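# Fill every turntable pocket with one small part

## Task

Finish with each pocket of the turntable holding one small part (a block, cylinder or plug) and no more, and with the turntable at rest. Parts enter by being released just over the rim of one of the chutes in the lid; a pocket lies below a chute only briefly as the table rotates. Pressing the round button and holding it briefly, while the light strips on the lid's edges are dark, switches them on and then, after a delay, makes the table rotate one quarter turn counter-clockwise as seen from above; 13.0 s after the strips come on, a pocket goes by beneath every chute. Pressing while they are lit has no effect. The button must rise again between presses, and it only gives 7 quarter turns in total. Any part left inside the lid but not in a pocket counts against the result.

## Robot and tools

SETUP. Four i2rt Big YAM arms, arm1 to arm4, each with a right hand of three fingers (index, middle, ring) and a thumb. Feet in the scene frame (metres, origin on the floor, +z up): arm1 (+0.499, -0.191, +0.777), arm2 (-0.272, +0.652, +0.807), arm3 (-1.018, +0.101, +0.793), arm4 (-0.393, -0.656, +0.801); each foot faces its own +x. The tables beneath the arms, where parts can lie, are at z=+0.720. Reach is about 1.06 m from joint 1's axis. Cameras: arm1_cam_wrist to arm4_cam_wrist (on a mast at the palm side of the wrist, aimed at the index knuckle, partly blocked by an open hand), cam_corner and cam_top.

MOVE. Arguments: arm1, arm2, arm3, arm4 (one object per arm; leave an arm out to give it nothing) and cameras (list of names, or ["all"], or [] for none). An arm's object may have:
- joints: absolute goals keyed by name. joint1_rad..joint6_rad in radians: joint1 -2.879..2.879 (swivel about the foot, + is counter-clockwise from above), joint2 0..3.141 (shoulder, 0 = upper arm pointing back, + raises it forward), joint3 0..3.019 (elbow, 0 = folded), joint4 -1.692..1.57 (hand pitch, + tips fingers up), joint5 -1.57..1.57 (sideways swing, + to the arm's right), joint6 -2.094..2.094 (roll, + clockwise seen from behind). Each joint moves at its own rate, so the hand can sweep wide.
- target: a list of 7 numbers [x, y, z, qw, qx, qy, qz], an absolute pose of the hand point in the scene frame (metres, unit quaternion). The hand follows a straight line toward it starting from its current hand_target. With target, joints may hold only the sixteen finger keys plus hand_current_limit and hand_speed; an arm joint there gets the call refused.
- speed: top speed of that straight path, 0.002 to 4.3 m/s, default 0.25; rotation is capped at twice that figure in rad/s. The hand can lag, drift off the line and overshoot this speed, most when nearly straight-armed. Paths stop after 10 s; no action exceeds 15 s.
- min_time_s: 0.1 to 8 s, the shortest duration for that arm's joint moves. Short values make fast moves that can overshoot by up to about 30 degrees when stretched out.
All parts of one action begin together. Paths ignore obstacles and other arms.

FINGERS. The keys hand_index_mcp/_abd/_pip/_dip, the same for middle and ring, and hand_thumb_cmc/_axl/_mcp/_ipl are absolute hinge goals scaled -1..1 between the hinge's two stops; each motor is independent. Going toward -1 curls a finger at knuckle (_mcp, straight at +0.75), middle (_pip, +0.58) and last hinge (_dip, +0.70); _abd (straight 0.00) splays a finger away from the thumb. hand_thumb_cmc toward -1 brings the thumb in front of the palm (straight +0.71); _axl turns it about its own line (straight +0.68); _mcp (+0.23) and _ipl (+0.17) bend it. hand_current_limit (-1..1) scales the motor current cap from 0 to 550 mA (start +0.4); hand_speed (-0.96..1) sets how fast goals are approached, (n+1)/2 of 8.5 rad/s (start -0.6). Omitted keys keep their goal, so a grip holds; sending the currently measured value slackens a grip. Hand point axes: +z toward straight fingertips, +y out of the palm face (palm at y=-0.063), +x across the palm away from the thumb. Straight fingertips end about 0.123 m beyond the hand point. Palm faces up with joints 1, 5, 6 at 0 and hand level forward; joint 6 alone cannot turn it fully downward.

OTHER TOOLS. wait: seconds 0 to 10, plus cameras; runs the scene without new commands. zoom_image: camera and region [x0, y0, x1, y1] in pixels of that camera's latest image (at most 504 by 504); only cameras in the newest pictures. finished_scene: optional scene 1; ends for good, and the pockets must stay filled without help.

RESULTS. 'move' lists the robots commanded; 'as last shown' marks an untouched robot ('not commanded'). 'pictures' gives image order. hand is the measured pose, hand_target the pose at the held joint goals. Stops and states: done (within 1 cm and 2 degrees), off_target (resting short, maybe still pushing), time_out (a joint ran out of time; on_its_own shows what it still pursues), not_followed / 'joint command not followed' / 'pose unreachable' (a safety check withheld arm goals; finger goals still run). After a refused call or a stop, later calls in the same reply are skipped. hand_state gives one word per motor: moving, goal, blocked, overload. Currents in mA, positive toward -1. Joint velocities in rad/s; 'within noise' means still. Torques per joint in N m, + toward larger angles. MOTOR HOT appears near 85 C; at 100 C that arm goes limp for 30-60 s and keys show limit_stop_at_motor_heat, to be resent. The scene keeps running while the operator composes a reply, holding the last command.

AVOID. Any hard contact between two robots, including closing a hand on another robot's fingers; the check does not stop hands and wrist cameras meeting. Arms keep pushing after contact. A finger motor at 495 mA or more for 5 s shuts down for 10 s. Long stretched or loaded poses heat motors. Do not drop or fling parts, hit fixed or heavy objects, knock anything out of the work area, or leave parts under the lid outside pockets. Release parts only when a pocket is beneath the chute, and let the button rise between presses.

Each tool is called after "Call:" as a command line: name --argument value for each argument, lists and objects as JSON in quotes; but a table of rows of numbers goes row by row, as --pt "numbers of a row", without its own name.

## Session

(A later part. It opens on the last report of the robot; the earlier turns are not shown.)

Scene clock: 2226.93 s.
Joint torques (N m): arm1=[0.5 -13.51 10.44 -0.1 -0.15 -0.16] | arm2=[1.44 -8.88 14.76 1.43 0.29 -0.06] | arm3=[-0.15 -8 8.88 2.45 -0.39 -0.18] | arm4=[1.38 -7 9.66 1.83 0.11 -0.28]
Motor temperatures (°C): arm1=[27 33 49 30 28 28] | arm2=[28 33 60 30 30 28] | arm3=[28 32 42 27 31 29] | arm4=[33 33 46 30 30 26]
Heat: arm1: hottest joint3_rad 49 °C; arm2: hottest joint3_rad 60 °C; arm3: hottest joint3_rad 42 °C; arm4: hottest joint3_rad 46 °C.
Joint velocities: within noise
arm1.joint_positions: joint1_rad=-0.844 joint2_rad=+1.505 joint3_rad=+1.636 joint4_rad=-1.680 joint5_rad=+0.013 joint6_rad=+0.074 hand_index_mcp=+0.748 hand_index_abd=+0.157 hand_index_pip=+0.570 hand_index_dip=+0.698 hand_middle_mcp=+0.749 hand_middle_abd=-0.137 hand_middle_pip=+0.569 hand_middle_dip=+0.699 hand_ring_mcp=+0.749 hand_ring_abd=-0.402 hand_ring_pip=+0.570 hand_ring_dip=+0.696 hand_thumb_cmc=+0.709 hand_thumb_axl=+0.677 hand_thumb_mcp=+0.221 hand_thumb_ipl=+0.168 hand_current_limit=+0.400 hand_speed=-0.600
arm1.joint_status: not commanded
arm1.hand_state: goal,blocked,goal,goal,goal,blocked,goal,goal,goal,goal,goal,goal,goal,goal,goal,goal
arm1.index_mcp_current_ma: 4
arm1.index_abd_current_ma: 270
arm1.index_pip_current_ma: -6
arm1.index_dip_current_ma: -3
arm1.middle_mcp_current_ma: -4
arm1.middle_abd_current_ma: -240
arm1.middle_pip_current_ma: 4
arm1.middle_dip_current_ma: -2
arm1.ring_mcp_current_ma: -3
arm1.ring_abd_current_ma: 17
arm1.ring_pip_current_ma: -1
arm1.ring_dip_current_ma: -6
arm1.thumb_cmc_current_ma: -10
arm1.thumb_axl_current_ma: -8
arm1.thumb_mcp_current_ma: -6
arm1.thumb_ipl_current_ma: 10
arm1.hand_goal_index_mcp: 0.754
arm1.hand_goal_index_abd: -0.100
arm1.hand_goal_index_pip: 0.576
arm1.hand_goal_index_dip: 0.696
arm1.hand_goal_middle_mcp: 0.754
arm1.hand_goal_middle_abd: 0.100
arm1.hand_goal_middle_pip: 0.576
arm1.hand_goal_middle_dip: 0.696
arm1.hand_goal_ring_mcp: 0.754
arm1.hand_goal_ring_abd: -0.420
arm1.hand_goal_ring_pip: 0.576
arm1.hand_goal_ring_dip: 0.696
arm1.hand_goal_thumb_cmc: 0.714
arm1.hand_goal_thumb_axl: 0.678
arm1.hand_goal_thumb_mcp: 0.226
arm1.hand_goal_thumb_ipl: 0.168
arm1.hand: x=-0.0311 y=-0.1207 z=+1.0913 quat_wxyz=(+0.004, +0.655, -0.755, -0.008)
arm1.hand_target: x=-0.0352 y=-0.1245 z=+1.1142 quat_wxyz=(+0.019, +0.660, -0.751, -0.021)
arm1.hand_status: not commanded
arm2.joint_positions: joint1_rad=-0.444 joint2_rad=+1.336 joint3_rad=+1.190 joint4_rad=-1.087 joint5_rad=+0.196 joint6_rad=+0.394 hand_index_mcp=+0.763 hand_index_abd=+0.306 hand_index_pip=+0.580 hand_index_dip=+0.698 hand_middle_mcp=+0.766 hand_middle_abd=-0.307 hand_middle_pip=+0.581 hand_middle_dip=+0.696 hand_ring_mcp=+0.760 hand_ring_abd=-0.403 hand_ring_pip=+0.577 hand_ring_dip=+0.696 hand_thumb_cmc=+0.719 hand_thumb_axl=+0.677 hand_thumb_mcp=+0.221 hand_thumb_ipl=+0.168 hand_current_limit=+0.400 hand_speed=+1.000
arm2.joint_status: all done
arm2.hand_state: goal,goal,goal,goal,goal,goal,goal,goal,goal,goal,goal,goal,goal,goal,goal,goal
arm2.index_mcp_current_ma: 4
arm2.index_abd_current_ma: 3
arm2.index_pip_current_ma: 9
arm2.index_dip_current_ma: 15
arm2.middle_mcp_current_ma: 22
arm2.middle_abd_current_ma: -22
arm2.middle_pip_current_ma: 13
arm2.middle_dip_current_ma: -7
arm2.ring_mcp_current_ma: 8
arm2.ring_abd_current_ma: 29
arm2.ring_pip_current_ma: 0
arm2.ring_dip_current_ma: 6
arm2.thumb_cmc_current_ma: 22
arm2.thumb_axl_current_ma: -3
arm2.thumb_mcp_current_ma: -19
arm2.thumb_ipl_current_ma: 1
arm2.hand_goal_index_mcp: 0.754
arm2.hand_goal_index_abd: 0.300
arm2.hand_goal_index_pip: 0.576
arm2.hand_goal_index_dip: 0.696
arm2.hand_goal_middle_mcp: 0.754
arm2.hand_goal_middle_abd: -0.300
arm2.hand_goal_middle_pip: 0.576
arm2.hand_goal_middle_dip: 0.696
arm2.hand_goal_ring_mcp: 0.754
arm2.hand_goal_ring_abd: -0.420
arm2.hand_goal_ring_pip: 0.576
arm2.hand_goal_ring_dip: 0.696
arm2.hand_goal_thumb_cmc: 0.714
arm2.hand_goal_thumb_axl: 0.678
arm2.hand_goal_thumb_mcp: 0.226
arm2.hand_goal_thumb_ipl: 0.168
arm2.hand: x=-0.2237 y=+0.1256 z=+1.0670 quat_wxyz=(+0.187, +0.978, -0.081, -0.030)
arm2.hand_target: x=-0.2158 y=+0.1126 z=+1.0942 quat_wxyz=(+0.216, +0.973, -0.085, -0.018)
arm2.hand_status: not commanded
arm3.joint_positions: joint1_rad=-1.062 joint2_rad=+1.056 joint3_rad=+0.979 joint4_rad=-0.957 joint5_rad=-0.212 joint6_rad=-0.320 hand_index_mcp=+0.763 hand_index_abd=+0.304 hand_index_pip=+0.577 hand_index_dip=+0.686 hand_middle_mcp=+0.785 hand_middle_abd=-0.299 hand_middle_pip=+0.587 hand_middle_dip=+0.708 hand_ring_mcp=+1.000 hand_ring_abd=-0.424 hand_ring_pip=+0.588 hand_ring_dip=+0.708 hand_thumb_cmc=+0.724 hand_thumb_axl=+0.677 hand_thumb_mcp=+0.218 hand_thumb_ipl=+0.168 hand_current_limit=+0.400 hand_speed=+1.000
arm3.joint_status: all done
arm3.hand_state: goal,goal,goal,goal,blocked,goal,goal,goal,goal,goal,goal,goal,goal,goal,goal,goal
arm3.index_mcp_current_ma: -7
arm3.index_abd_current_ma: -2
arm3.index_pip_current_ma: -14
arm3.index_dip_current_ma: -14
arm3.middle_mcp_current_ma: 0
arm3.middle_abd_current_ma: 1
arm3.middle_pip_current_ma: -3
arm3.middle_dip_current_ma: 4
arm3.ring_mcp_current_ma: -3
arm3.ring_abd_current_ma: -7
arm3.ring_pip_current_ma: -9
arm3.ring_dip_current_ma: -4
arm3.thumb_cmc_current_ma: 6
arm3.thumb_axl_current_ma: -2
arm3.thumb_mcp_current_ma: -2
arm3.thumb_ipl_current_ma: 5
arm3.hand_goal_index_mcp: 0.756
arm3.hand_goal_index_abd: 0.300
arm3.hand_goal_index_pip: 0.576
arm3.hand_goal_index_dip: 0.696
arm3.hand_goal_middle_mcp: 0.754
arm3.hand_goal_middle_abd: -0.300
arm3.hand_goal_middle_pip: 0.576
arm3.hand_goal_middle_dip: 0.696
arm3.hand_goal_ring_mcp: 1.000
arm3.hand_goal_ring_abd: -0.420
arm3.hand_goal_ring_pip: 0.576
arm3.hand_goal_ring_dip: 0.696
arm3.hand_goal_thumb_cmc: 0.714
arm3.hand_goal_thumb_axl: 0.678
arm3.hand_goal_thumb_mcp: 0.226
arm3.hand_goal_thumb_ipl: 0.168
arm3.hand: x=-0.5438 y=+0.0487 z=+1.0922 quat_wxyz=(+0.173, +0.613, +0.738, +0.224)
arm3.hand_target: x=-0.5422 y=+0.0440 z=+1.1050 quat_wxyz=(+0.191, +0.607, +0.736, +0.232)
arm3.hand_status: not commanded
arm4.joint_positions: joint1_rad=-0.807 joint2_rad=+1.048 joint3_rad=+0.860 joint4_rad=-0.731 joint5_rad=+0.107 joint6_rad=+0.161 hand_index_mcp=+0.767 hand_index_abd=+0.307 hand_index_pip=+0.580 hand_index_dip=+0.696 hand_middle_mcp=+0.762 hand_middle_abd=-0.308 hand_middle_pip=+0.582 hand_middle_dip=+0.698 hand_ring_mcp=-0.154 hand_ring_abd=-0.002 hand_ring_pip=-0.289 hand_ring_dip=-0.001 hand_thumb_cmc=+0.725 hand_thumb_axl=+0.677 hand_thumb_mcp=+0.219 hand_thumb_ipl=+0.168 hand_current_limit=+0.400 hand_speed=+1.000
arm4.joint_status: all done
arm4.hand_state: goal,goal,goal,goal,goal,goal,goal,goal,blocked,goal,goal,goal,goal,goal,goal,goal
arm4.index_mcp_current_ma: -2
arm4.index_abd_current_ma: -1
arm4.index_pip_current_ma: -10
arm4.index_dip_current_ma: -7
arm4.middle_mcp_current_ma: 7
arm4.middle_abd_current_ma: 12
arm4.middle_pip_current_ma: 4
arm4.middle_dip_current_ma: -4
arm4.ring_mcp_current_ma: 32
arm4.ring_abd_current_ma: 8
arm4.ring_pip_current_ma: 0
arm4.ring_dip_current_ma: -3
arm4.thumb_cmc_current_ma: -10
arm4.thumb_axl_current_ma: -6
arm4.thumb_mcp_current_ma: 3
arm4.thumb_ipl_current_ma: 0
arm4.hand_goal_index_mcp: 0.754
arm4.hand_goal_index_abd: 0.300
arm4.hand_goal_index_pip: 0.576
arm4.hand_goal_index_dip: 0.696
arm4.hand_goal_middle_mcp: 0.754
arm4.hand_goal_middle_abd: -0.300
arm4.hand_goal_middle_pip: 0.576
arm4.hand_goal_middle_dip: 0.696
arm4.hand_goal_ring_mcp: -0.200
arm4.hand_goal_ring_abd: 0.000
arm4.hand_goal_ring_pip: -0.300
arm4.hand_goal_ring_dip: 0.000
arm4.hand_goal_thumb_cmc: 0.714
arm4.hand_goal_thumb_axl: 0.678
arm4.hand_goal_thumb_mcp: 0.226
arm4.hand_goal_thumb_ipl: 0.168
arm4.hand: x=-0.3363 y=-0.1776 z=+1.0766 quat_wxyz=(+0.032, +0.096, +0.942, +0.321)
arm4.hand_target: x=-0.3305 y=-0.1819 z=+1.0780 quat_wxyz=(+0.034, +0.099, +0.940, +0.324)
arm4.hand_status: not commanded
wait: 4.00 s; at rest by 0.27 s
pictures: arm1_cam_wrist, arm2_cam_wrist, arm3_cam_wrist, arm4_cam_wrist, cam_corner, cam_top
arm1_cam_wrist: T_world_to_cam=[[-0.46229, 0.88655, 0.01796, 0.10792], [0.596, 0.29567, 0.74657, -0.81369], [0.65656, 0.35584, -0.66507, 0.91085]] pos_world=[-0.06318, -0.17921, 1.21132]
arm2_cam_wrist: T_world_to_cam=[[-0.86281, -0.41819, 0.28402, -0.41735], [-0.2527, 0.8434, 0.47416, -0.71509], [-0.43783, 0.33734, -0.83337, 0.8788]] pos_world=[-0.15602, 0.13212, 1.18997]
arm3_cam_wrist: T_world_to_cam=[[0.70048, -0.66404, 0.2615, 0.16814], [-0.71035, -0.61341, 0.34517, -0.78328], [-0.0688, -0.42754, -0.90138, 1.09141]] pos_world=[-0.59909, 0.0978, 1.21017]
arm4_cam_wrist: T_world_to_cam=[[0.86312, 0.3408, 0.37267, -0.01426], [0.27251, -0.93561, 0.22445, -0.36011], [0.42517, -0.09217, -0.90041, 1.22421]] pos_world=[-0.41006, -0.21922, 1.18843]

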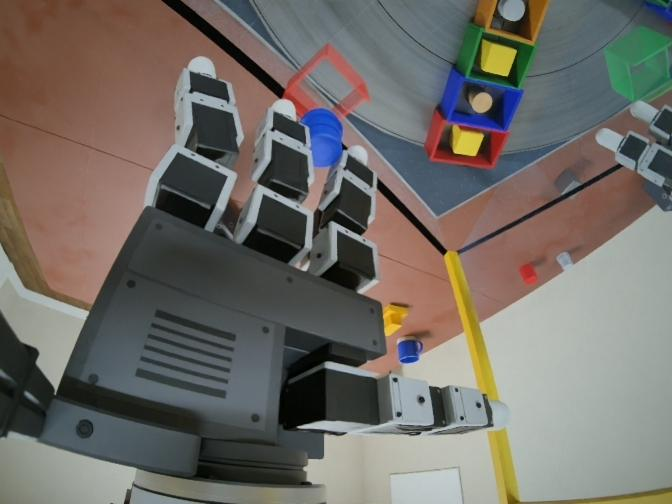

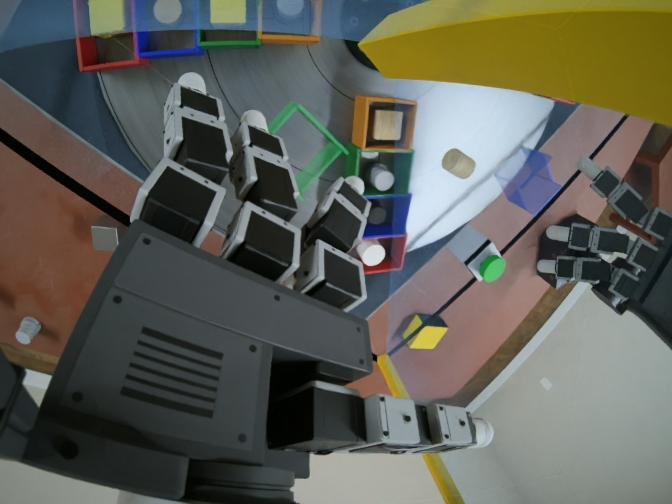

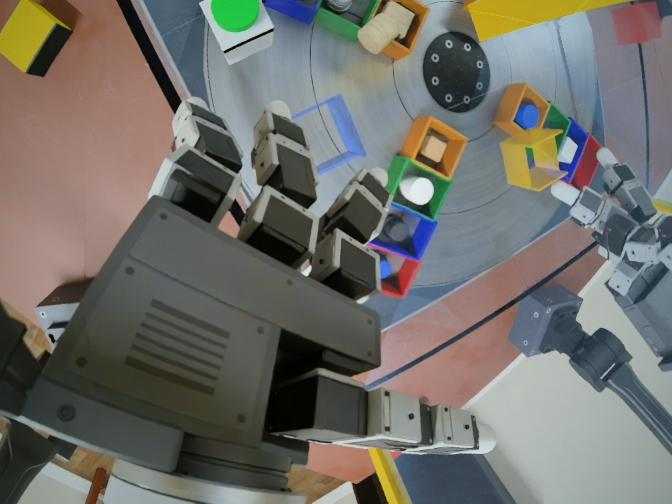

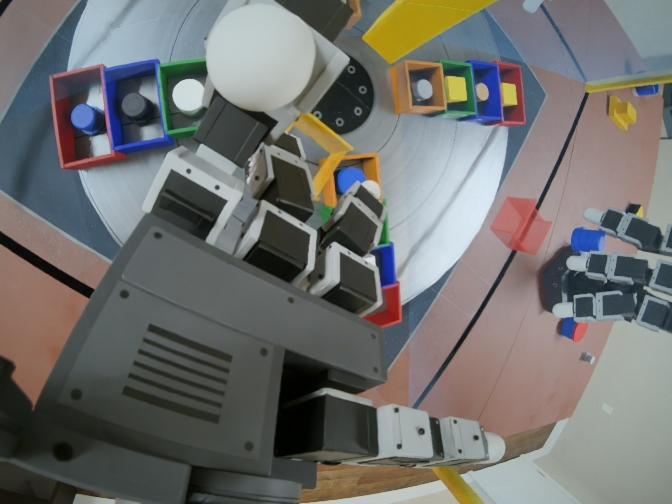

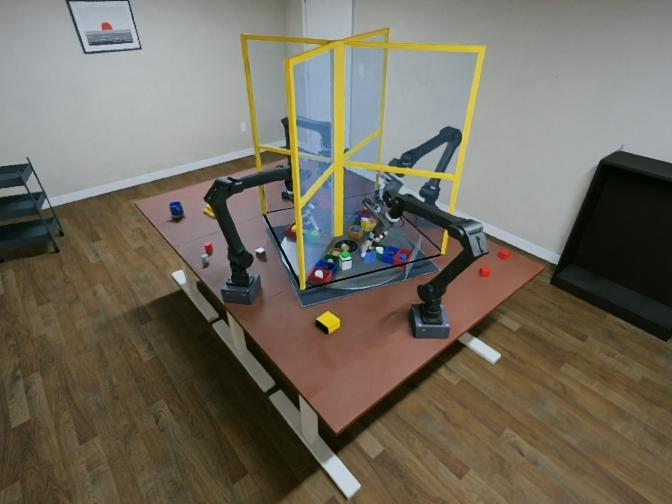

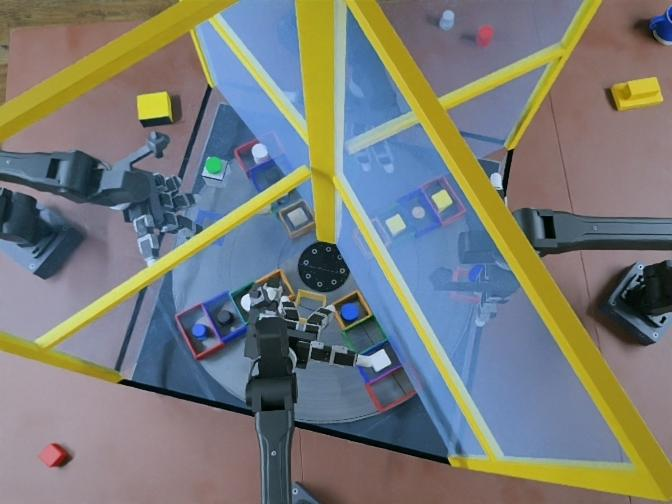

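Call:
zoom_image --camera "arm1_cam_wrist" --region '[220, 20, 440, 220]'

Call:
zoom_image --camera "arm2_cam_wrist" --region '[320, 80, 440, 280]'

Call:
zoom_image --camera "cam_top" --region '[400, 200, 560, 340]'

Call:
move --arm2 '{"target":[-0.2155,0.1110,1.17,0.2156,0.9726,-0.0851,-0.0189],"speed":0.12}' --arm4 '{"target":[-0.3305,-0.182,1.17,0.034,0.0988,0.9403,0.3238],"speed":0.12}' --arm3 '{"target":[-0.542,0.044,1.18,0.1913,0.6067,0.7359,0.232],"speed":0.15}' --cameras '["arm2_cam_wrist","arm3_cam_wrist","cam_top"]'

Scaled by 2.291 from the camera's image (finer frame: 960x720).

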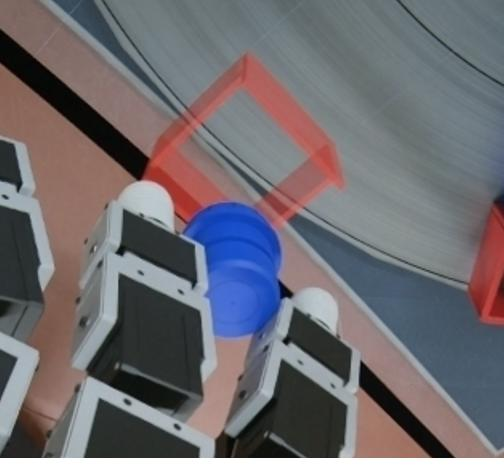

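Scaled by 2.520 from the camera's image (finer frame: 960x720).

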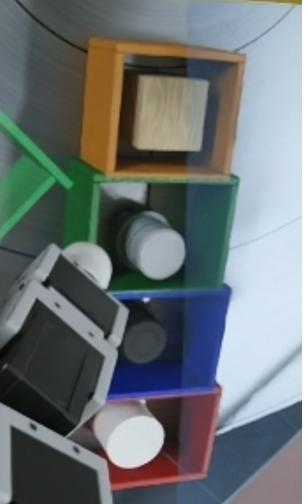

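Scaled by 3.150 from the camera's image (finer frame: 960x720).

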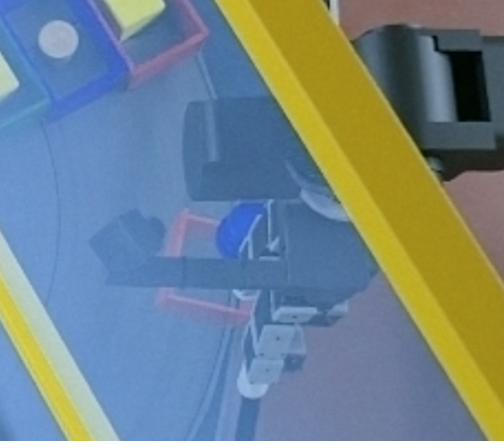

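Scene clock: 2252.03 s.
Joint torques (N m): arm1=[0.38 -13.74 10.41 -0.17 -0.16 -0.16] | arm2=[1.03 -8.7 16.09 0.8 0.27 -0.02] | arm3=[0.09 -7.12 12.16 1.14 -0.35 -0.16] | arm4=[1.32 -5.54 15.13 1.43 0.11 -0.27]
Motor temperatures (°C): arm1=[27 33 49 30 28 28] | arm2=[28 33 60 30 30 28] | arm3=[28 32 42 27 31 29] | arm4=[33 33 46 30 30 26]
Heat: arm1: hottest joint3_rad 49 °C; arm2: hottest joint3_rad 60 °C; arm3: hottest joint3_rad 42 °C; arm4: hottest joint3_rad 46 °C.
move: arm2 off_target; arm3 off_target; arm4 off_target
Joint velocities: within noise
arm1: as last shown
arm1.index_abd_current_ma: 272
arm1.index_pip_current_ma: -10
arm1.index_dip_current_ma: -1
arm1.middle_mcp_current_ma: -9
arm1.middle_abd_current_ma: -239
arm1.middle_pip_current_ma: 0
arm1.middle_dip_current_ma: -5
arm1.ring_mcp_current_ma: -8
arm1.ring_abd_current_ma: 18
arm1.ring_pip_current_ma: -5
arm1.ring_dip_current_ma: -10
arm1.thumb_axl_current_ma: -11
arm1.thumb_mcp_current_ma: -2
arm1.thumb_ipl_current_ma: 5
arm2.joint_positions: joint1_rad=-0.443 joint2_rad=+1.336 joint3_rad=+1.376 joint4_rad=-1.269 joint5_rad=+0.199 joint6_rad=+0.395 hand_index_mcp=+0.763 hand_index_abd=+0.306 hand_index_pip=+0.580 hand_index_dip=+0.698 hand_middle_mcp=+0.765 hand_middle_abd=-0.306 hand_middle_pip=+0.581 hand_middle_dip=+0.696 hand_ring_mcp=+0.760 hand_ring_abd=-0.403 hand_ring_pip=+0.577 hand_ring_dip=+0.696 hand_thumb_cmc=+0.719 hand_thumb_axl=+0.677 hand_thumb_mcp=+0.221 hand_thumb_ipl=+0.168 hand_current_limit=+0.400 hand_speed=+1.000
arm2.joint_status: not commanded
arm2.hand_state: goal,goal,goal,goal,goal,goal,goal,goal,goal,goal,goal,goal,goal,goal,goal,goal
arm2.index_mcp_current_ma: 27
arm2.index_abd_current_ma: 5
arm2.index_pip_current_ma: 28
arm2.index_dip_current_ma: 18
arm2.middle_mcp_current_ma: 26
arm2.middle_abd_current_ma: -10
arm2.middle_pip_current_ma: 8
arm2.middle_dip_current_ma: -7
arm2.ring_mcp_current_ma: 9
arm2.ring_abd_current_ma: 34
arm2.ring_pip_current_ma: 10
arm2.ring_dip_current_ma: 10
arm2.thumb_cmc_current_ma: 10
arm2.thumb_axl_current_ma: 4
arm2.thumb_mcp_current_ma: -18
arm2.thumb_ipl_current_ma: 0
arm2.hand_goal_index_mcp: 0.754
arm2.hand_goal_index_abd: 0.300
arm2.hand_goal_index_pip: 0.576
arm2.hand_goal_index_dip: 0.696
arm2.hand_goal_middle_mcp: 0.754
arm2.hand_goal_middle_abd: -0.300
arm2.hand_goal_middle_pip: 0.576
arm2.hand_goal_middle_dip: 0.696
arm2.hand_goal_ring_mcp: 0.754
arm2.hand_goal_ring_abd: -0.420
arm2.hand_goal_ring_pip: 0.576
arm2.hand_goal_ring_dip: 0.696
arm2.hand_goal_thumb_cmc: 0.714
arm2.hand_goal_thumb_axl: 0.678
arm2.hand_goal_thumb_mcp: 0.226
arm2.hand_goal_thumb_ipl: 0.168
arm2.hand: x=-0.2235 y=+0.1212 z=+1.1386 quat_wxyz=(+0.189, +0.978, -0.081, -0.030)
arm2.hand_target: x=-0.2158 y=+0.1127 z=+1.1698 quat_wxyz=(+0.216, +0.973, -0.085, -0.018)
arm2.hand_status: off_target (0.034 m and 3.4 deg from the pose sent, 0.104 m and 3.6 deg at the start)
arm3.joint_positions: joint1_rad=-1.062 joint2_rad=+1.049 joint3_rad=+1.134 joint4_rad=-1.116 joint5_rad=-0.212 joint6_rad=-0.320 hand_index_mcp=+0.763 hand_index_abd=+0.304 hand_index_pip=+0.577 hand_index_dip=+0.686 hand_middle_mcp=+0.784 hand_middle_abd=-0.299 hand_middle_pip=+0.587 hand_middle_dip=+0.708 hand_ring_mcp=+1.000 hand_ring_abd=-0.424 hand_ring_pip=+0.588 hand_ring_dip=+0.708 hand_thumb_cmc=+0.724 hand_thumb_axl=+0.677 hand_thumb_mcp=+0.218 hand_thumb_ipl=+0.168 hand_current_limit=+0.400 hand_speed=+1.000
arm3.joint_status: not commanded
arm3.hand_state: goal,goal,goal,goal,blocked,goal,goal,goal,goal,goal,goal,goal,goal,goal,goal,goal
arm3.index_mcp_current_ma: -12
arm3.index_abd_current_ma: -7
arm3.index_pip_current_ma: 2
arm3.index_dip_current_ma: -20
arm3.middle_mcp_current_ma: -4
arm3.middle_abd_current_ma: 12
arm3.middle_pip_current_ma: 3
arm3.middle_dip_current_ma: 11
arm3.ring_mcp_current_ma: -7
arm3.ring_abd_current_ma: -3
arm3.ring_pip_current_ma: 2
arm3.ring_dip_current_ma: -1
arm3.thumb_cmc_current_ma: 6
arm3.thumb_axl_current_ma: -10
arm3.thumb_mcp_current_ma: -3
arm3.thumb_ipl_current_ma: -1
arm3.hand_goal_index_mcp: 0.756
arm3.hand_goal_index_abd: 0.300
arm3.hand_goal_index_pip: 0.576
arm3.hand_goal_index_dip: 0.696
arm3.hand_goal_middle_mcp: 0.754
arm3.hand_goal_middle_abd: -0.300
arm3.hand_goal_middle_pip: 0.576
arm3.hand_goal_middle_dip: 0.696
arm3.hand_goal_ring_mcp: 1.000
arm3.hand_goal_ring_abd: -0.420
arm3.hand_goal_ring_pip: 0.576
arm3.hand_goal_ring_dip: 0.696
arm3.hand_goal_thumb_cmc: 0.714
arm3.hand_goal_thumb_axl: 0.678
arm3.hand_goal_thumb_mcp: 0.226
arm3.hand_goal_thumb_ipl: 0.168
arm3.hand: x=-0.5460 y=+0.0486 z=+1.1537 quat_wxyz=(+0.174, +0.613, +0.738, +0.225)
arm3.hand_target: x=-0.5428 y=+0.0442 z=+1.1798 quat_wxyz=(+0.192, +0.607, +0.736, +0.232)
arm3.hand_status: off_target (0.027 m and 2.3 deg from the pose sent, 0.088 m and 2.4 deg at the start)
arm4.joint_positions: joint1_rad=-0.809 joint2_rad=+1.014 joint3_rad=+1.022 joint4_rad=-0.970 joint5_rad=+0.106 joint6_rad=+0.158 hand_index_mcp=+0.767 hand_index_abd=+0.307 hand_index_pip=+0.580 hand_index_dip=+0.696 hand_middle_mcp=+0.762 hand_middle_abd=-0.308 hand_middle_pip=+0.582 hand_middle_dip=+0.698 hand_ring_mcp=-0.154 hand_ring_abd=-0.002 hand_ring_pip=-0.289 hand_ring_dip=-0.001 hand_thumb_cmc=+0.725 hand_thumb_axl=+0.677 hand_thumb_mcp=+0.219 hand_thumb_ipl=+0.168 hand_current_limit=+0.400 hand_speed=+1.000
arm4.joint_status: not commanded
arm4.hand_state: goal,goal,goal,goal,goal,goal,goal,goal,blocked,goal,goal,goal,goal,goal,goal,goal
arm4.index_mcp_current_ma: -4
arm4.index_abd_current_ma: -6
arm4.index_pip_current_ma: -1
arm4.index_dip_current_ma: -1
arm4.middle_mcp_current_ma: 9
arm4.middle_abd_current_ma: 3
arm4.middle_pip_current_ma: 9
arm4.middle_dip_current_ma: -5
arm4.ring_mcp_current_ma: 27
arm4.ring_abd_current_ma: 2
arm4.ring_pip_current_ma: -1
arm4.ring_dip_current_ma: -3
arm4.thumb_cmc_current_ma: -3
arm4.thumb_axl_current_ma: -3
arm4.thumb_mcp_current_ma: -11
arm4.thumb_ipl_current_ma: -5
arm4.hand_goal_index_mcp: 0.754
arm4.hand_goal_index_abd: 0.300
arm4.hand_goal_index_pip: 0.576
arm4.hand_goal_index_dip: 0.696
arm4.hand_goal_middle_mcp: 0.754
arm4.hand_goal_middle_abd: -0.300
arm4.hand_goal_middle_pip: 0.576
arm4.hand_goal_middle_dip: 0.696
arm4.hand_goal_ring_mcp: -0.200
arm4.hand_goal_ring_abd: 0.000
arm4.hand_goal_ring_pip: -0.300
arm4.hand_goal_ring_dip: 0.000
arm4.hand_goal_thumb_cmc: 0.714
arm4.hand_goal_thumb_axl: 0.678
arm4.hand_goal_thumb_mcp: 0.226
arm4.hand_goal_thumb_ipl: 0.168
arm4.hand: x=-0.3362 y=-0.1894 z=+1.1373 quat_wxyz=(+0.034, +0.096, +0.948, +0.301)
arm4.hand_target: x=-0.3307 y=-0.1836 z=+1.1697 quat_wxyz=(+0.034, +0.099, +0.940, +0.324)
arm4.hand_status: off_target (0.034 m and 2.8 deg from the pose sent, 0.094 m and 0.5 deg at the start)
arm2_cam_wrist: T_world_to_cam=[[-0.86272, -0.41675, 0.28642, -0.44217], [-0.25196, 0.84535, 0.47107, -0.74177], [-0.43844, 0.33423, -0.8343, 0.94139]] pos_world=[-0.15562, 0.12813, 1.26148]
arm3_cam_wrist: T_world_to_cam=[[0.69978, -0.66392, 0.26364, 0.15068], [-0.71125, -0.6132, 0.34366, -0.8049], [-0.06649, -0.428, -0.90133, 1.14795]] pos_world=[-0.60159, 0.0978, 1.27156]

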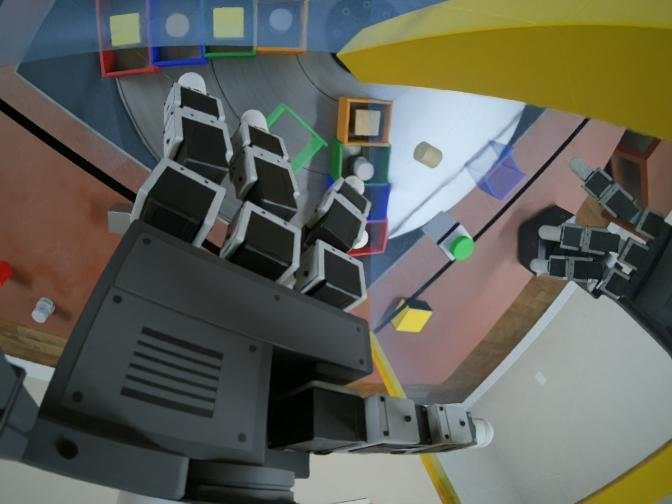

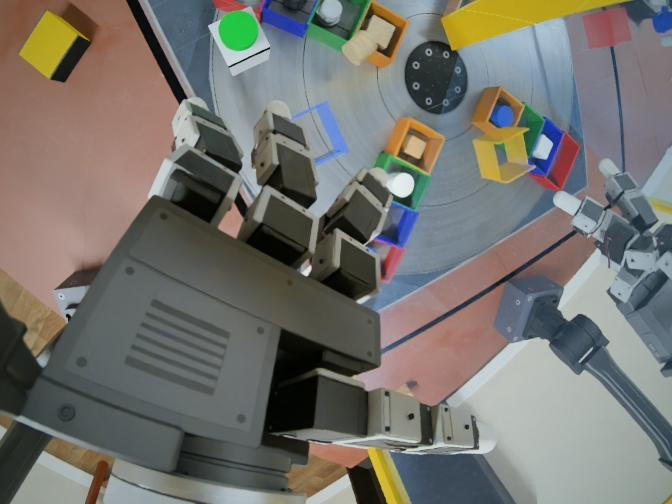

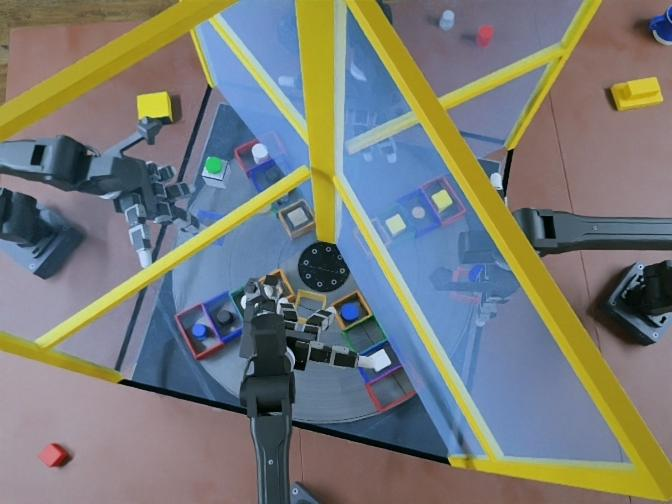

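Call:
move --arm1 '{"target":[-0.040,-0.128,1.065,0.019,0.660,-0.751,-0.021],"speed":0.08}' --cameras '["arm1_cam_wrist","cam_top","cam_corner"]'

Call:
zoom_image --camera "arm1_cam_wrist" --region '[220, 20, 440, 220]'

Call:
zoom_image --camera "cam_top" --region '[430, 230, 530, 330]'

Scene clock: 2275.90 s.
Joint torques (N m): arm1=[0.73 -13.74 8.03 1.06 -0.16 -0.1] | arm2=[0.91 -8.7 15.97 0.75 0.3 0] | arm3=[-0.03 -7.06 12.16 1.13 -0.35 -0.17] | arm4=[1.32 -5.54 15.13 1.4 0.11 -0.27]
Motor temperatures (°C): arm1=[27 34 49 30 28 28] | arm2=[28 33 63 30 30 28] | arm3=[28 32 46 27 31 29] | arm4=[33 33 49 30 30 26]
Heat: arm1: hottest joint3_rad 49 °C; arm2: hottest joint3_rad 63 °C; arm3: hottest joint3_rad 46 °C; arm4: hottest joint3_rad 49 °C.
move: arm1 done
Joint velocities: within noise
arm1.joint_positions: joint1_rad=-0.838 joint2_rad=+1.504 joint3_rad=+1.539 joint4_rad=-1.575 joint5_rad=+0.013 joint6_rad=+0.074 hand_index_mcp=+0.748 hand_index_abd=+0.157 hand_index_pip=+0.571 hand_index_dip=+0.698 hand_middle_mcp=+0.749 hand_middle_abd=-0.137 hand_middle_pip=+0.570 hand_middle_dip=+0.699 hand_ring_mcp=+0.749 hand_ring_abd=-0.402 hand_ring_pip=+0.570 hand_ring_dip=+0.696 hand_thumb_cmc=+0.709 hand_thumb_axl=+0.677 hand_thumb_mcp=+0.221 hand_thumb_ipl=+0.168 hand_current_limit=+0.400 hand_speed=-0.600
arm1.joint_status: not commanded
arm1.hand_state: goal,blocked,goal,goal,goal,blocked,goal,goal,goal,goal,goal,goal,goal,goal,goal,goal
arm1.index_mcp_current_ma: 5
arm1.index_abd_current_ma: 275
arm1.index_pip_current_ma: -7
arm1.index_dip_current_ma: -3
arm1.middle_mcp_current_ma: -7
arm1.middle_abd_current_ma: -239
arm1.middle_pip_current_ma: 5
arm1.middle_dip_current_ma: -7
arm1.ring_mcp_current_ma: -6
arm1.ring_abd_current_ma: 14
arm1.ring_pip_current_ma: -2
arm1.ring_dip_current_ma: -5
arm1.thumb_cmc_current_ma: -15
arm1.thumb_axl_current_ma: -9
arm1.thumb_mcp_current_ma: -7
arm1.thumb_ipl_current_ma: 8
arm1.hand_goal_index_mcp: 0.754
arm1.hand_goal_index_abd: -0.100
arm1.hand_goal_index_pip: 0.576
arm1.hand_goal_index_dip: 0.696
arm1.hand_goal_middle_mcp: 0.754
arm1.hand_goal_middle_abd: 0.100
arm1.hand_goal_middle_pip: 0.576
arm1.hand_goal_middle_dip: 0.696
arm1.hand_goal_ring_mcp: 0.754
arm1.hand_goal_ring_abd: -0.420
arm1.hand_goal_ring_pip: 0.576
arm1.hand_goal_ring_dip: 0.696
arm1.hand_goal_thumb_cmc: 0.714
arm1.hand_goal_thumb_axl: 0.678
arm1.hand_goal_thumb_mcp: 0.226
arm1.hand_goal_thumb_ipl: 0.168
arm1.hand: x=-0.0362 y=-0.1239 z=+1.0563 quat_wxyz=(+0.008, +0.657, -0.753, -0.012)
arm1.hand_target: x=-0.0398 y=-0.1280 z=+1.0651 quat_wxyz=(+0.019, +0.660, -0.751, -0.021)
arm1.hand_status: done (0.010 m and 1.7 deg from the pose sent, 0.029 m and 2.4 deg at the start)
arm2, arm3, arm4: as last shown
arm2.index_mcp_current_ma: 19
arm2.index_abd_current_ma: -5
arm2.index_pip_current_ma: 13
arm2.middle_mcp_current_ma: 10
arm2.middle_abd_current_ma: -13
arm2.middle_pip_current_ma: 9
arm2.ring_mcp_current_ma: 1
arm2.ring_abd_current_ma: 30
arm2.ring_pip_current_ma: 14
arm2.ring_dip_current_ma: -12
arm2.thumb_cmc_current_ma: 16
arm2.thumb_axl_current_ma: -2
arm2.thumb_mcp_current_ma: -26
arm2.thumb_ipl_current_ma: -6
arm3.index_mcp_current_ma: -7
arm3.index_abd_current_ma: -3
arm3.index_pip_current_ma: -7
arm3.index_dip_current_ma: -5
arm3.middle_mcp_current_ma: 10
arm3.middle_abd_current_ma: 21
arm3.middle_pip_current_ma: 8
arm3.ring_mcp_current_ma: -4
arm3.ring_abd_current_ma: 6
arm3.ring_pip_current_ma: -5
arm3.ring_dip_current_ma: 2
arm3.thumb_cmc_current_ma: 2
arm3.thumb_axl_current_ma: -7
arm3.thumb_mcp_current_ma: -6
arm3.thumb_ipl_current_ma: 2
arm4.index_mcp_current_ma: -2
arm4.index_abd_current_ma: -5
arm4.index_pip_current_ma: -7
arm4.index_dip_current_ma: -7
arm4.middle_mcp_current_ma: 4
arm4.middle_abd_current_ma: 17
arm4.middle_pip_current_ma: 1
arm4.middle_dip_current_ma: -2
arm4.ring_abd_current_ma: 9
arm4.ring_pip_current_ma: 5
arm4.ring_dip_current_ma: 2
arm4.thumb_cmc_current_ma: -10
arm4.thumb_axl_current_ma: -2
arm4.thumb_mcp_current_ma: -8
arm4.thumb_ipl_current_ma: -3
pictures: arm1_cam_wrist, cam_corner, cam_top
arm1_cam_wrist: T_world_to_cam=[[-0.46745, 0.88372, 0.02317, 0.10293], [0.60162, 0.29881, 0.74079, -0.77693], [0.64773, 0.36022, -0.67134, 0.89887]] pos_world=[-0.06669, -0.18259, 1.1766]

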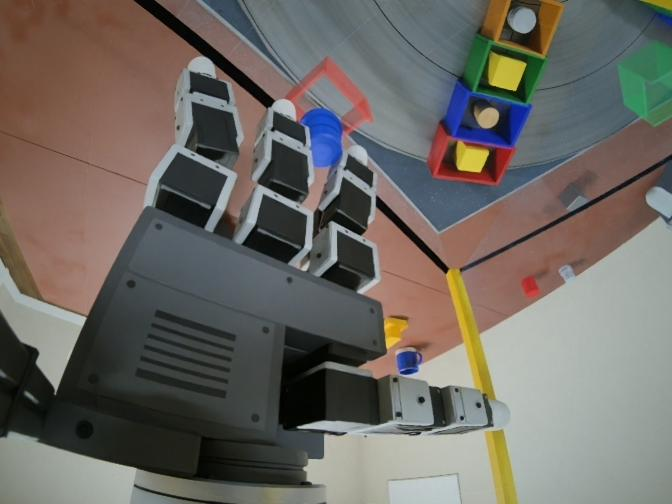

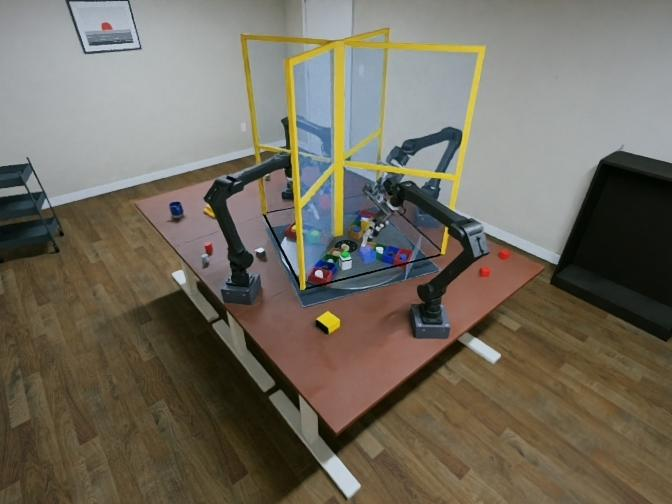

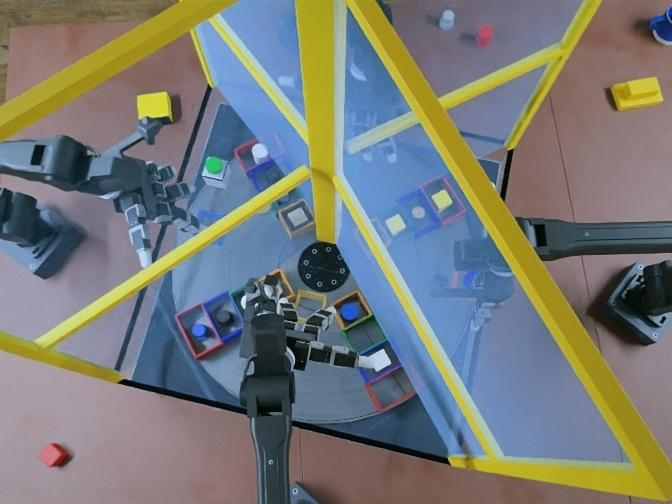

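Scaled by 2.291 from the camera's image (finer frame: 960x720).

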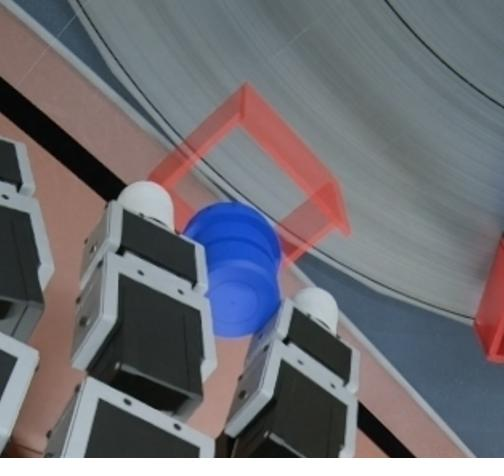

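Scaled by 5.040 from the camera's image (finer frame: 960x720).

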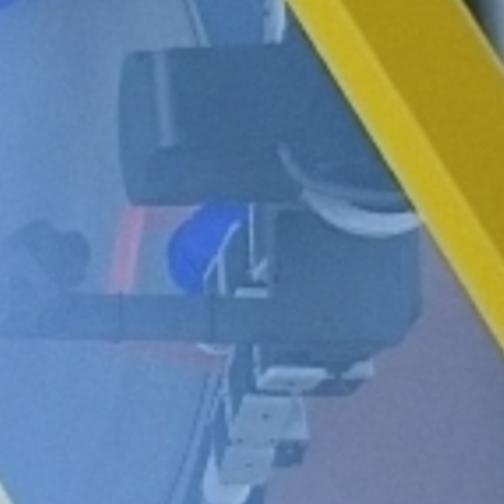

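Call:
move --arm1 '{"target":[-0.040,-0.125,1.055,0.019,0.660,-0.751,-0.021],"speed":0.08}' --arm3 '{"target":[-0.466,0.083,1.18,0.1913,0.6067,0.7359,0.232],"speed":0.15}'

Call:
move --arm3 '{"target":[-0.466,0.083,1.11,0.1913,0.6067,0.7359,0.232],"speed":0.1}'

Call:
move --arm3 '{"target":[-0.466,0.083,1.087,0.1913,0.6067,0.7359,0.232],"speed":0.1}' --cameras '["arm1_cam_wrist","cam_top"]'

Call:
zoom_image --camera "arm1_cam_wrist" --region '[240, 20, 400, 180]'

Call:
zoom_image --camera "cam_top" --region '[430, 250, 510, 330]'

Scene clock: 2318.70 s.
Joint torques (N m): arm1=[0.03 -13.63 7.82 1.03 -0.16 -0.16] | arm2=[1.26 -8.76 16.03 0.77 0.31 0] | arm3=[1.79 -9.7 12.45 2.35 -0.05 0.13] | arm4=[1.32 -5.54 15.15 1.43 0.11 -0.28]
Motor temperatures (°C): arm1=[27 34 48 30 28 28] | arm2=[28 33 64 30 30 28] | arm3=[28 32 48 27 31 29] | arm4=[33 33 53 30 30 26]
Heat: arm1: hottest joint3_rad 48 °C; arm2: hottest joint3_rad 64 °C; arm3: hottest joint3_rad 48 °C; arm4: hottest joint3_rad 53 °C.
move: arm1 done; arm3 off_target
Joint velocities: within noise
arm1.joint_positions: joint1_rad=-0.838 joint2_rad=+1.504 joint3_rad=+1.514 joint4_rad=-1.549 joint5_rad=+0.013 joint6_rad=+0.074 hand_index_mcp=+0.748 hand_index_abd=+0.157 hand_index_pip=+0.571 hand_index_dip=+0.698 hand_middle_mcp=+0.749 hand_middle_abd=-0.137 hand_middle_pip=+0.570 hand_middle_dip=+0.699 hand_ring_mcp=+0.749 hand_ring_abd=-0.402 hand_ring_pip=+0.570 hand_ring_dip=+0.696 hand_thumb_cmc=+0.709 hand_thumb_axl=+0.677 hand_thumb_mcp=+0.221 hand_thumb_ipl=+0.168 hand_current_limit=+0.400 hand_speed=-0.600
arm1.joint_status: not commanded
arm1.hand_state: goal,blocked,goal,goal,goal,blocked,goal,goal,goal,goal,goal,goal,goal,goal,goal,goal
arm1.index_mcp_current_ma: 7
arm1.index_abd_current_ma: 274
arm1.index_pip_current_ma: -6
arm1.index_dip_current_ma: -5
arm1.middle_mcp_current_ma: -3
arm1.middle_abd_current_ma: -242
arm1.middle_pip_current_ma: 2
arm1.middle_dip_current_ma: 0
arm1.ring_mcp_current_ma: -7
arm1.ring_abd_current_ma: 18
arm1.ring_pip_current_ma: 3
arm1.ring_dip_current_ma: -10
arm1.thumb_cmc_current_ma: -12
arm1.thumb_axl_current_ma: -13
arm1.thumb_mcp_current_ma: -1
arm1.thumb_ipl_current_ma: 4
arm1.hand_goal_index_mcp: 0.754
arm1.hand_goal_index_abd: -0.100
arm1.hand_goal_index_pip: 0.576
arm1.hand_goal_index_dip: 0.696
arm1.hand_goal_middle_mcp: 0.754
arm1.hand_goal_middle_abd: 0.100
arm1.hand_goal_middle_pip: 0.576
arm1.hand_goal_middle_dip: 0.696
arm1.hand_goal_ring_mcp: 0.754
arm1.hand_goal_ring_abd: -0.420
arm1.hand_goal_ring_pip: 0.576
arm1.hand_goal_ring_dip: 0.696
arm1.hand_goal_thumb_cmc: 0.714
arm1.hand_goal_thumb_axl: 0.678
arm1.hand_goal_thumb_mcp: 0.226
arm1.hand_goal_thumb_ipl: 0.168
arm1.hand: x=-0.0366 y=-0.1239 z=+1.0468 quat_wxyz=(+0.008, +0.657, -0.753, -0.012)
arm1.hand_target: x=-0.0398 y=-0.1250 z=+1.0550 quat_wxyz=(+0.019, +0.660, -0.751, -0.021)
arm1.hand_status: done (0.009 m and 1.7 deg from the pose sent, 0.004 m and 1.8 deg at the start)
arm2, arm4: as last shown
arm2.index_mcp_current_ma: 8
arm2.index_abd_current_ma: -8
arm2.index_pip_current_ma: 7
arm2.index_dip_current_ma: 11
arm2.middle_mcp_current_ma: 29
arm2.middle_abd_current_ma: -14
arm2.middle_pip_current_ma: 11
arm2.middle_dip_current_ma: 9
arm2.ring_mcp_current_ma: 5
arm2.ring_abd_current_ma: 45
arm2.ring_pip_current_ma: -12
arm2.ring_dip_current_ma: -1
arm2.thumb_cmc_current_ma: 14
arm2.thumb_axl_current_ma: 1
arm2.thumb_mcp_current_ma: -13
arm2.thumb_ipl_current_ma: -4
arm3.joint_positions: joint1_rad=-0.944 joint2_rad=+1.225 joint3_rad=+1.260 joint4_rad=-1.078 joint5_rad=-0.142 joint6_rad=-0.229 hand_index_mcp=+0.763 hand_index_abd=+0.304 hand_index_pip=+0.577 hand_index_dip=+0.686 hand_middle_mcp=+0.781 hand_middle_abd=-0.299 hand_middle_pip=+0.587 hand_middle_dip=+0.708 hand_ring_mcp=+1.000 hand_ring_abd=-0.424 hand_ring_pip=+0.588 hand_ring_dip=+0.707 hand_thumb_cmc=+0.724 hand_thumb_axl=+0.677 hand_thumb_mcp=+0.218 hand_thumb_ipl=+0.168 hand_current_limit=+0.400 hand_speed=+1.000
arm3.joint_status: not commanded
arm3.hand_state: goal,goal,goal,goal,blocked,goal,goal,goal,goal,goal,goal,goal,goal,goal,goal,goal
arm3.index_mcp_current_ma: -6
arm3.index_abd_current_ma: -18
arm3.index_pip_current_ma: -4
arm3.index_dip_current_ma: -12
arm3.middle_mcp_current_ma: -1
arm3.middle_abd_current_ma: 8
arm3.middle_pip_current_ma: -5
arm3.middle_dip_current_ma: 6
arm3.ring_mcp_current_ma: -2
arm3.ring_abd_current_ma: -5
arm3.ring_pip_current_ma: 4
arm3.ring_dip_current_ma: 2
arm3.thumb_cmc_current_ma: 19
arm3.thumb_axl_current_ma: -2
arm3.thumb_mcp_current_ma: -5
arm3.thumb_ipl_current_ma: 7
arm3.hand_goal_index_mcp: 0.756
arm3.hand_goal_index_abd: 0.300
arm3.hand_goal_index_pip: 0.576
arm3.hand_goal_index_dip: 0.696
arm3.hand_goal_middle_mcp: 0.754
arm3.hand_goal_middle_abd: -0.300
arm3.hand_goal_middle_pip: 0.576
arm3.hand_goal_middle_dip: 0.696
arm3.hand_goal_ring_mcp: 1.000
arm3.hand_goal_ring_abd: -0.420
arm3.hand_goal_ring_pip: 0.576
arm3.hand_goal_ring_dip: 0.696
arm3.hand_goal_thumb_cmc: 0.714
arm3.hand_goal_thumb_axl: 0.678
arm3.hand_goal_thumb_mcp: 0.226
arm3.hand_goal_thumb_ipl: 0.168
arm3.hand: x=-0.4786 y=+0.0797 z=+1.1465 quat_wxyz=(+0.166, +0.613, +0.743, +0.212)
arm3.hand_target: x=-0.4681 y=+0.0830 z=+1.1799 quat_wxyz=(+0.191, +0.607, +0.736, +0.232)
arm3.hand_status: off_target (0.036 m and 3.8 deg from the pose sent, 0.091 m and 2.3 deg at the start)
arm4.index_mcp_current_ma: -7
arm4.index_abd_current_ma: -10
arm4.index_dip_current_ma: 2
arm4.middle_mcp_current_ma: 9
arm4.middle_abd_current_ma: 7
arm4.middle_pip_current_ma: 4
arm4.middle_dip_current_ma: -8
arm4.ring_mcp_current_ma: 23
arm4.ring_abd_current_ma: 10
arm4.ring_pip_current_ma: 1
arm4.ring_dip_current_ma: 9
arm4.thumb_cmc_current_ma: -12
arm4.thumb_axl_current_ma: 4
arm4.thumb_mcp_current_ma: 0
arm4.thumb_ipl_current_ma: -2
pictures: none

Scene clock: 2320.10 s.
Joint torques (N m): arm1=[-0.15 -13.8 7.84 1.05 -0.18 -0.16] | arm2=[0.79 -8.88 16.01 0.65 0.33 0.01] | arm3=[1.73 -9.58 8.76 2.58 -0.04 0.07] | arm4=[1.38 -5.54 15.15 1.42 0.11 -0.27]
Motor temperatures (°C): arm1=[27 34 48 30 28 28] | arm2=[28 33 64 30 30 28] | arm3=[28 32 48 27 31 29] | arm4=[33 33 53 30 30 26]
Heat: arm1: hottest joint3_rad 48 °C; arm2: hottest joint3_rad 64 °C; arm3: hottest joint3_rad 48 °C; arm4: hottest joint3_rad 53 °C.
move: arm3 done
Joint velocities: within noise
arm1, arm2, arm4: as last shown
arm1.index_mcp_current_ma: 4
arm1.index_pip_current_ma: -13
arm1.index_dip_current_ma: -3
arm1.middle_mcp_current_ma: -4
arm1.middle_abd_current_ma: -243
arm1.middle_pip_current_ma: 4
arm1.middle_dip_current_ma: -4
arm1.ring_mcp_current_ma: -15
arm1.ring_abd_current_ma: 17
arm1.ring_pip_current_ma: -1
arm1.ring_dip_current_ma: -1
arm1.thumb_cmc_current_ma: -15
arm1.thumb_axl_current_ma: -5
arm1.thumb_ipl_current_ma: 3
arm2.index_mcp_current_ma: 16
arm2.index_abd_current_ma: 13
arm2.index_pip_current_ma: 12
arm2.index_dip_current_ma: 17
arm2.middle_mcp_current_ma: 25
arm2.middle_abd_current_ma: -6
arm2.middle_pip_current_ma: 0
arm2.middle_dip_current_ma: -11
arm2.ring_mcp_current_ma: 11
arm2.ring_abd_current_ma: 26
arm2.ring_pip_current_ma: 0
arm2.ring_dip_current_ma: 4
arm2.thumb_cmc_current_ma: 19
arm2.thumb_axl_current_ma: 4
arm2.thumb_mcp_current_ma: -6
arm2.thumb_ipl_current_ma: -1
arm3.joint_positions: joint1_rad=-0.944 joint2_rad=+1.229 joint3_rad=+1.132 joint4_rad=-0.898 joint5_rad=-0.142 joint6_rad=-0.229 hand_index_mcp=+0.763 hand_index_abd=+0.304 hand_index_pip=+0.577 hand_index_dip=+0.686 hand_middle_mcp=+0.781 hand_middle_abd=-0.299 hand_middle_pip=+0.587 hand_middle_dip=+0.708 hand_ring_mcp=+1.000 hand_ring_abd=-0.424 hand_ring_pip=+0.588 hand_ring_dip=+0.707 hand_thumb_cmc=+0.724 hand_thumb_axl=+0.677 hand_thumb_mcp=+0.218 hand_thumb_ipl=+0.168 hand_current_limit=+0.400 hand_speed=+1.000
arm3.joint_status: not commanded
arm3.hand_state: goal,goal,goal,goal,blocked,goal,goal,goal,goal,goal,goal,goal,goal,goal,goal,goal
arm3.index_mcp_current_ma: -15
arm3.index_abd_current_ma: -7
arm3.index_pip_current_ma: -8
arm3.index_dip_current_ma: -5
arm3.middle_mcp_current_ma: -4
arm3.middle_abd_current_ma: 6
arm3.middle_pip_current_ma: -4
arm3.middle_dip_current_ma: 4
arm3.ring_mcp_current_ma: -6
arm3.ring_abd_current_ma: -3
arm3.ring_pip_current_ma: 2
arm3.ring_dip_current_ma: -8
arm3.thumb_cmc_current_ma: 7
arm3.thumb_axl_current_ma: -4
arm3.thumb_mcp_current_ma: -1
arm3.thumb_ipl_current_ma: 0
arm3.hand_goal_index_mcp: 0.756
arm3.hand_goal_index_abd: 0.300
arm3.hand_goal_index_pip: 0.576
arm3.hand_goal_index_dip: 0.696
arm3.hand_goal_middle_mcp: 0.754
arm3.hand_goal_middle_abd: -0.300
arm3.hand_goal_middle_pip: 0.576
arm3.hand_goal_middle_dip: 0.696
arm3.hand_goal_ring_mcp: 1.000
arm3.hand_goal_ring_abd: -0.420
arm3.hand_goal_ring_pip: 0.576
arm3.hand_goal_ring_dip: 0.696
arm3.hand_goal_thumb_cmc: 0.714
arm3.hand_goal_thumb_axl: 0.678
arm3.hand_goal_thumb_mcp: 0.226
arm3.hand_goal_thumb_ipl: 0.168
arm3.hand: x=-0.4709 y=+0.0794 z=+1.1063 quat_wxyz=(+0.185, +0.608, +0.739, +0.225)
arm3.hand_target: x=-0.4661 y=+0.0829 z=+1.1102 quat_wxyz=(+0.191, +0.607, +0.736, +0.232)
arm3.hand_status: done (0.007 m and 1.1 deg from the pose sent, 0.039 m and 3.8 deg at the start)
arm4.index_mcp_current_ma: 5
arm4.index_abd_current_ma: -8
arm4.index_pip_current_ma: -11
arm4.middle_mcp_current_ma: 15
arm4.middle_abd_current_ma: 11
arm4.middle_pip_current_ma: 8
arm4.middle_dip_current_ma: -9
arm4.ring_mcp_current_ma: 38
arm4.ring_abd_current_ma: 9
arm4.ring_pip_current_ma: 0
arm4.ring_dip_current_ma: 6
arm4.thumb_cmc_current_ma: -13
arm4.thumb_axl_current_ma: 0
arm4.thumb_mcp_current_ma: -2
arm4.thumb_ipl_current_ma: -3
pictures: none

Scene clock: 2321.17 s.
Joint torques (N m): arm1=[0.03 -13.92 7.9 1.02 -0.16 -0.16] | arm2=[1.55 -9.05 15.98 0.68 0.3 -0.02] | arm3=[1.55 -8.76 7.79 2.58 -0.05 0.05] | arm4=[1.32 -5.48 15.13 1.44 0.11 -0.28]
Motor temperatures (°C): arm1=[27 34 48 30 28 28] | arm2=[28 33 64 30 30 28] | arm3=[28 32 48 27 31 29] | arm4=[33 33 53 30 30 26]
Heat: arm1: hottest joint3_rad 48 °C; arm2: hottest joint3_rad 64 °C; arm3: hottest joint3_rad 48 °C; arm4: hottest joint3_rad 53 °C.
move: arm3 done
Joint velocities: within noise
arm1, arm2, arm4: as last shown
arm1.index_mcp_current_ma: 7
arm1.index_abd_current_ma: 266
arm1.index_pip_current_ma: -11
arm1.index_dip_current_ma: -4
arm1.middle_mcp_current_ma: -7
arm1.middle_abd_current_ma: -240
arm1.middle_pip_current_ma: 3
arm1.ring_mcp_current_ma: -6
arm1.ring_abd_current_ma: 21
arm1.ring_pip_current_ma: -6
arm1.thumb_cmc_current_ma: -8
arm1.thumb_axl_current_ma: -11
arm1.thumb_mcp_current_ma: -4
arm2.index_mcp_current_ma: 11
arm2.index_abd_current_ma: 5
arm2.index_pip_current_ma: 20
arm2.index_dip_current_ma: 23
arm2.middle_mcp_current_ma: 16
arm2.middle_abd_current_ma: -13
arm2.middle_pip_current_ma: 14
arm2.middle_dip_current_ma: 7
arm2.ring_mcp_current_ma: 18
arm2.ring_pip_current_ma: 7
arm2.ring_dip_current_ma: 1
arm2.thumb_cmc_current_ma: 13
arm2.thumb_axl_current_ma: -12
arm2.thumb_mcp_current_ma: -18
arm2.thumb_ipl_current_ma: 8
arm3.joint_positions: joint1_rad=-0.944 joint2_rad=+1.230 joint3_rad=+1.091 joint4_rad=-0.836 joint5_rad=-0.142 joint6_rad=-0.227 hand_index_mcp=+0.763 hand_index_abd=+0.303 hand_index_pip=+0.578 hand_index_dip=+0.686 hand_middle_mcp=+0.781 hand_middle_abd=-0.299 hand_middle_pip=+0.587 hand_middle_dip=+0.708 hand_ring_mcp=+1.000 hand_ring_abd=-0.452 hand_ring_pip=+0.614 hand_ring_dip=+0.716 hand_thumb_cmc=+0.724 hand_thumb_axl=+0.677 hand_thumb_mcp=+0.218 hand_thumb_ipl=+0.168 hand_current_limit=+0.400 hand_speed=+1.000
arm3.joint_status: not commanded
arm3.hand_state: goal,goal,goal,goal,blocked,goal,goal,goal,goal,blocked,blocked,goal,goal,goal,goal,goal
arm3.index_mcp_current_ma: -6
arm3.index_abd_current_ma: -4
arm3.index_pip_current_ma: -11
arm3.index_dip_current_ma: -7
arm3.middle_mcp_current_ma: -1
arm3.middle_abd_current_ma: 16
arm3.middle_pip_current_ma: 3
arm3.middle_dip_current_ma: 8
arm3.ring_mcp_current_ma: -10
arm3.ring_abd_current_ma: 11
arm3.ring_pip_current_ma: 16
arm3.ring_dip_current_ma: 4
arm3.thumb_cmc_current_ma: 7
arm3.thumb_axl_current_ma: -10
arm3.thumb_mcp_current_ma: -5
arm3.thumb_ipl_current_ma: 6
arm3.hand_goal_index_mcp: 0.756
arm3.hand_goal_index_abd: 0.300
arm3.hand_goal_index_pip: 0.576
arm3.hand_goal_index_dip: 0.696
arm3.hand_goal_middle_mcp: 0.754
arm3.hand_goal_middle_abd: -0.300
arm3.hand_goal_middle_pip: 0.576
arm3.hand_goal_middle_dip: 0.696
arm3.hand_goal_ring_mcp: 1.000
arm3.hand_goal_ring_abd: -0.420
arm3.hand_goal_ring_pip: 0.576
arm3.hand_goal_ring_dip: 0.696
arm3.hand_goal_thumb_cmc: 0.714
arm3.hand_goal_thumb_axl: 0.678
arm3.hand_goal_thumb_mcp: 0.226
arm3.hand_goal_thumb_ipl: 0.168
arm3.hand: x=-0.4695 y=+0.0793 z=+1.0944 quat_wxyz=(+0.193, +0.606, +0.737, +0.231)
arm3.hand_target: x=-0.4662 y=+0.0829 z=+1.0869 quat_wxyz=(+0.191, +0.607, +0.736, +0.232)
arm3.hand_status: done (0.009 m and 0.2 deg from the pose sent, 0.020 m and 1.1 deg at the start)
arm4.index_mcp_current_ma: -7
arm4.index_abd_current_ma: -10
arm4.index_pip_current_ma: -10
arm4.index_dip_current_ma: -7
arm4.middle_mcp_current_ma: 1
arm4.middle_pip_current_ma: 4
arm4.middle_dip_current_ma: -7
arm4.ring_mcp_current_ma: 24
arm4.ring_abd_current_ma: 10
arm4.ring_pip_current_ma: -8
arm4.ring_dip_current_ma: 4
arm4.thumb_cmc_current_ma: 0
arm4.thumb_axl_current_ma: -10
arm4.thumb_mcp_current_ma: 5
arm4.thumb_ipl_current_ma: -6
arm1_cam_wrist: T_world_to_cam=[[-0.46739, 0.88374, 0.0237, 0.10243], [0.60243, 0.29876, 0.74015, -0.76882], [0.64701, 0.36021, -0.67203, 0.89354]] pos_world=[-0.06709, -0.18269, 1.1671]

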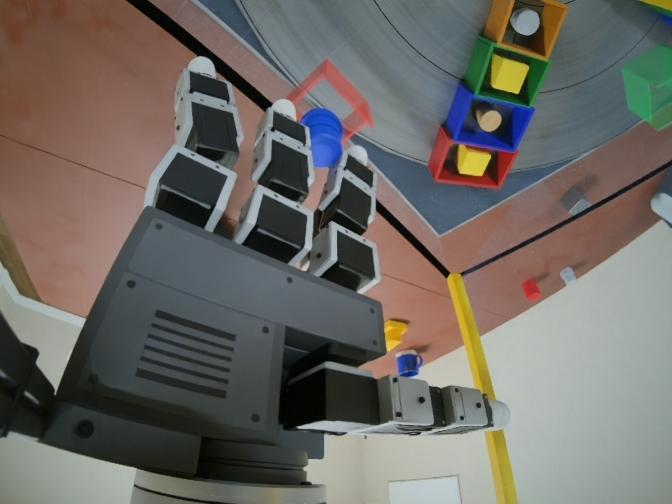

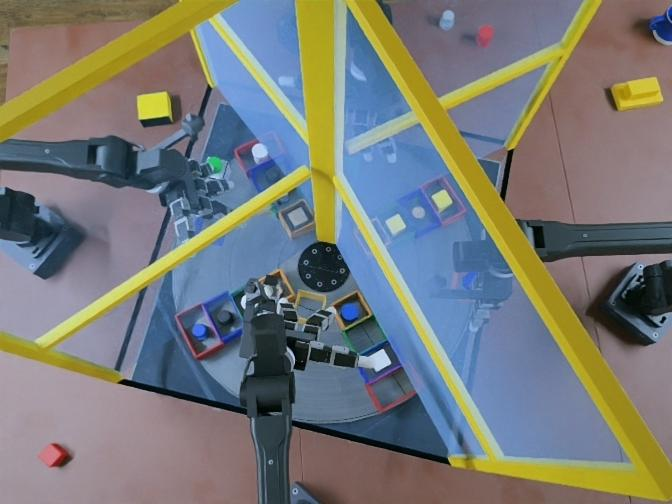

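Scaled by 3.150 from the camera's image (finer frame: 960x720).

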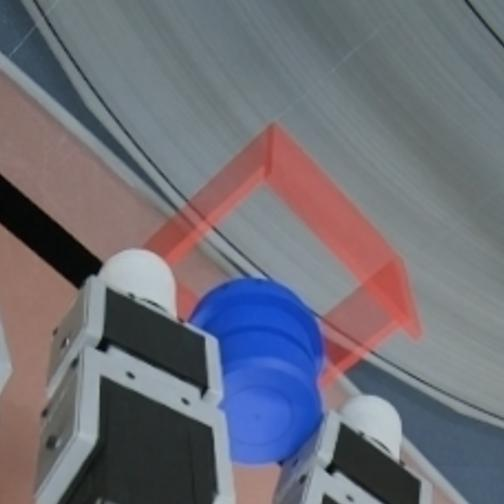

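Scaled by 6.300 from the camera's image (finer frame: 960x720).

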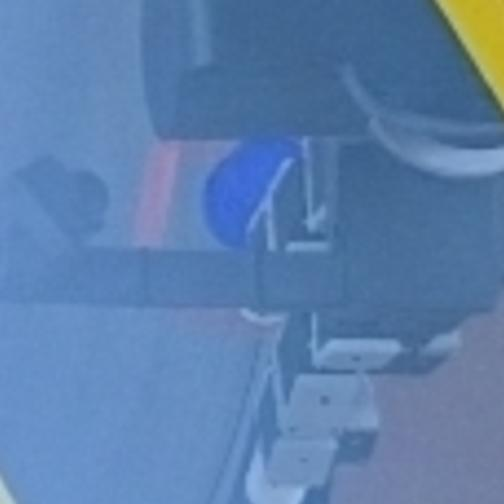

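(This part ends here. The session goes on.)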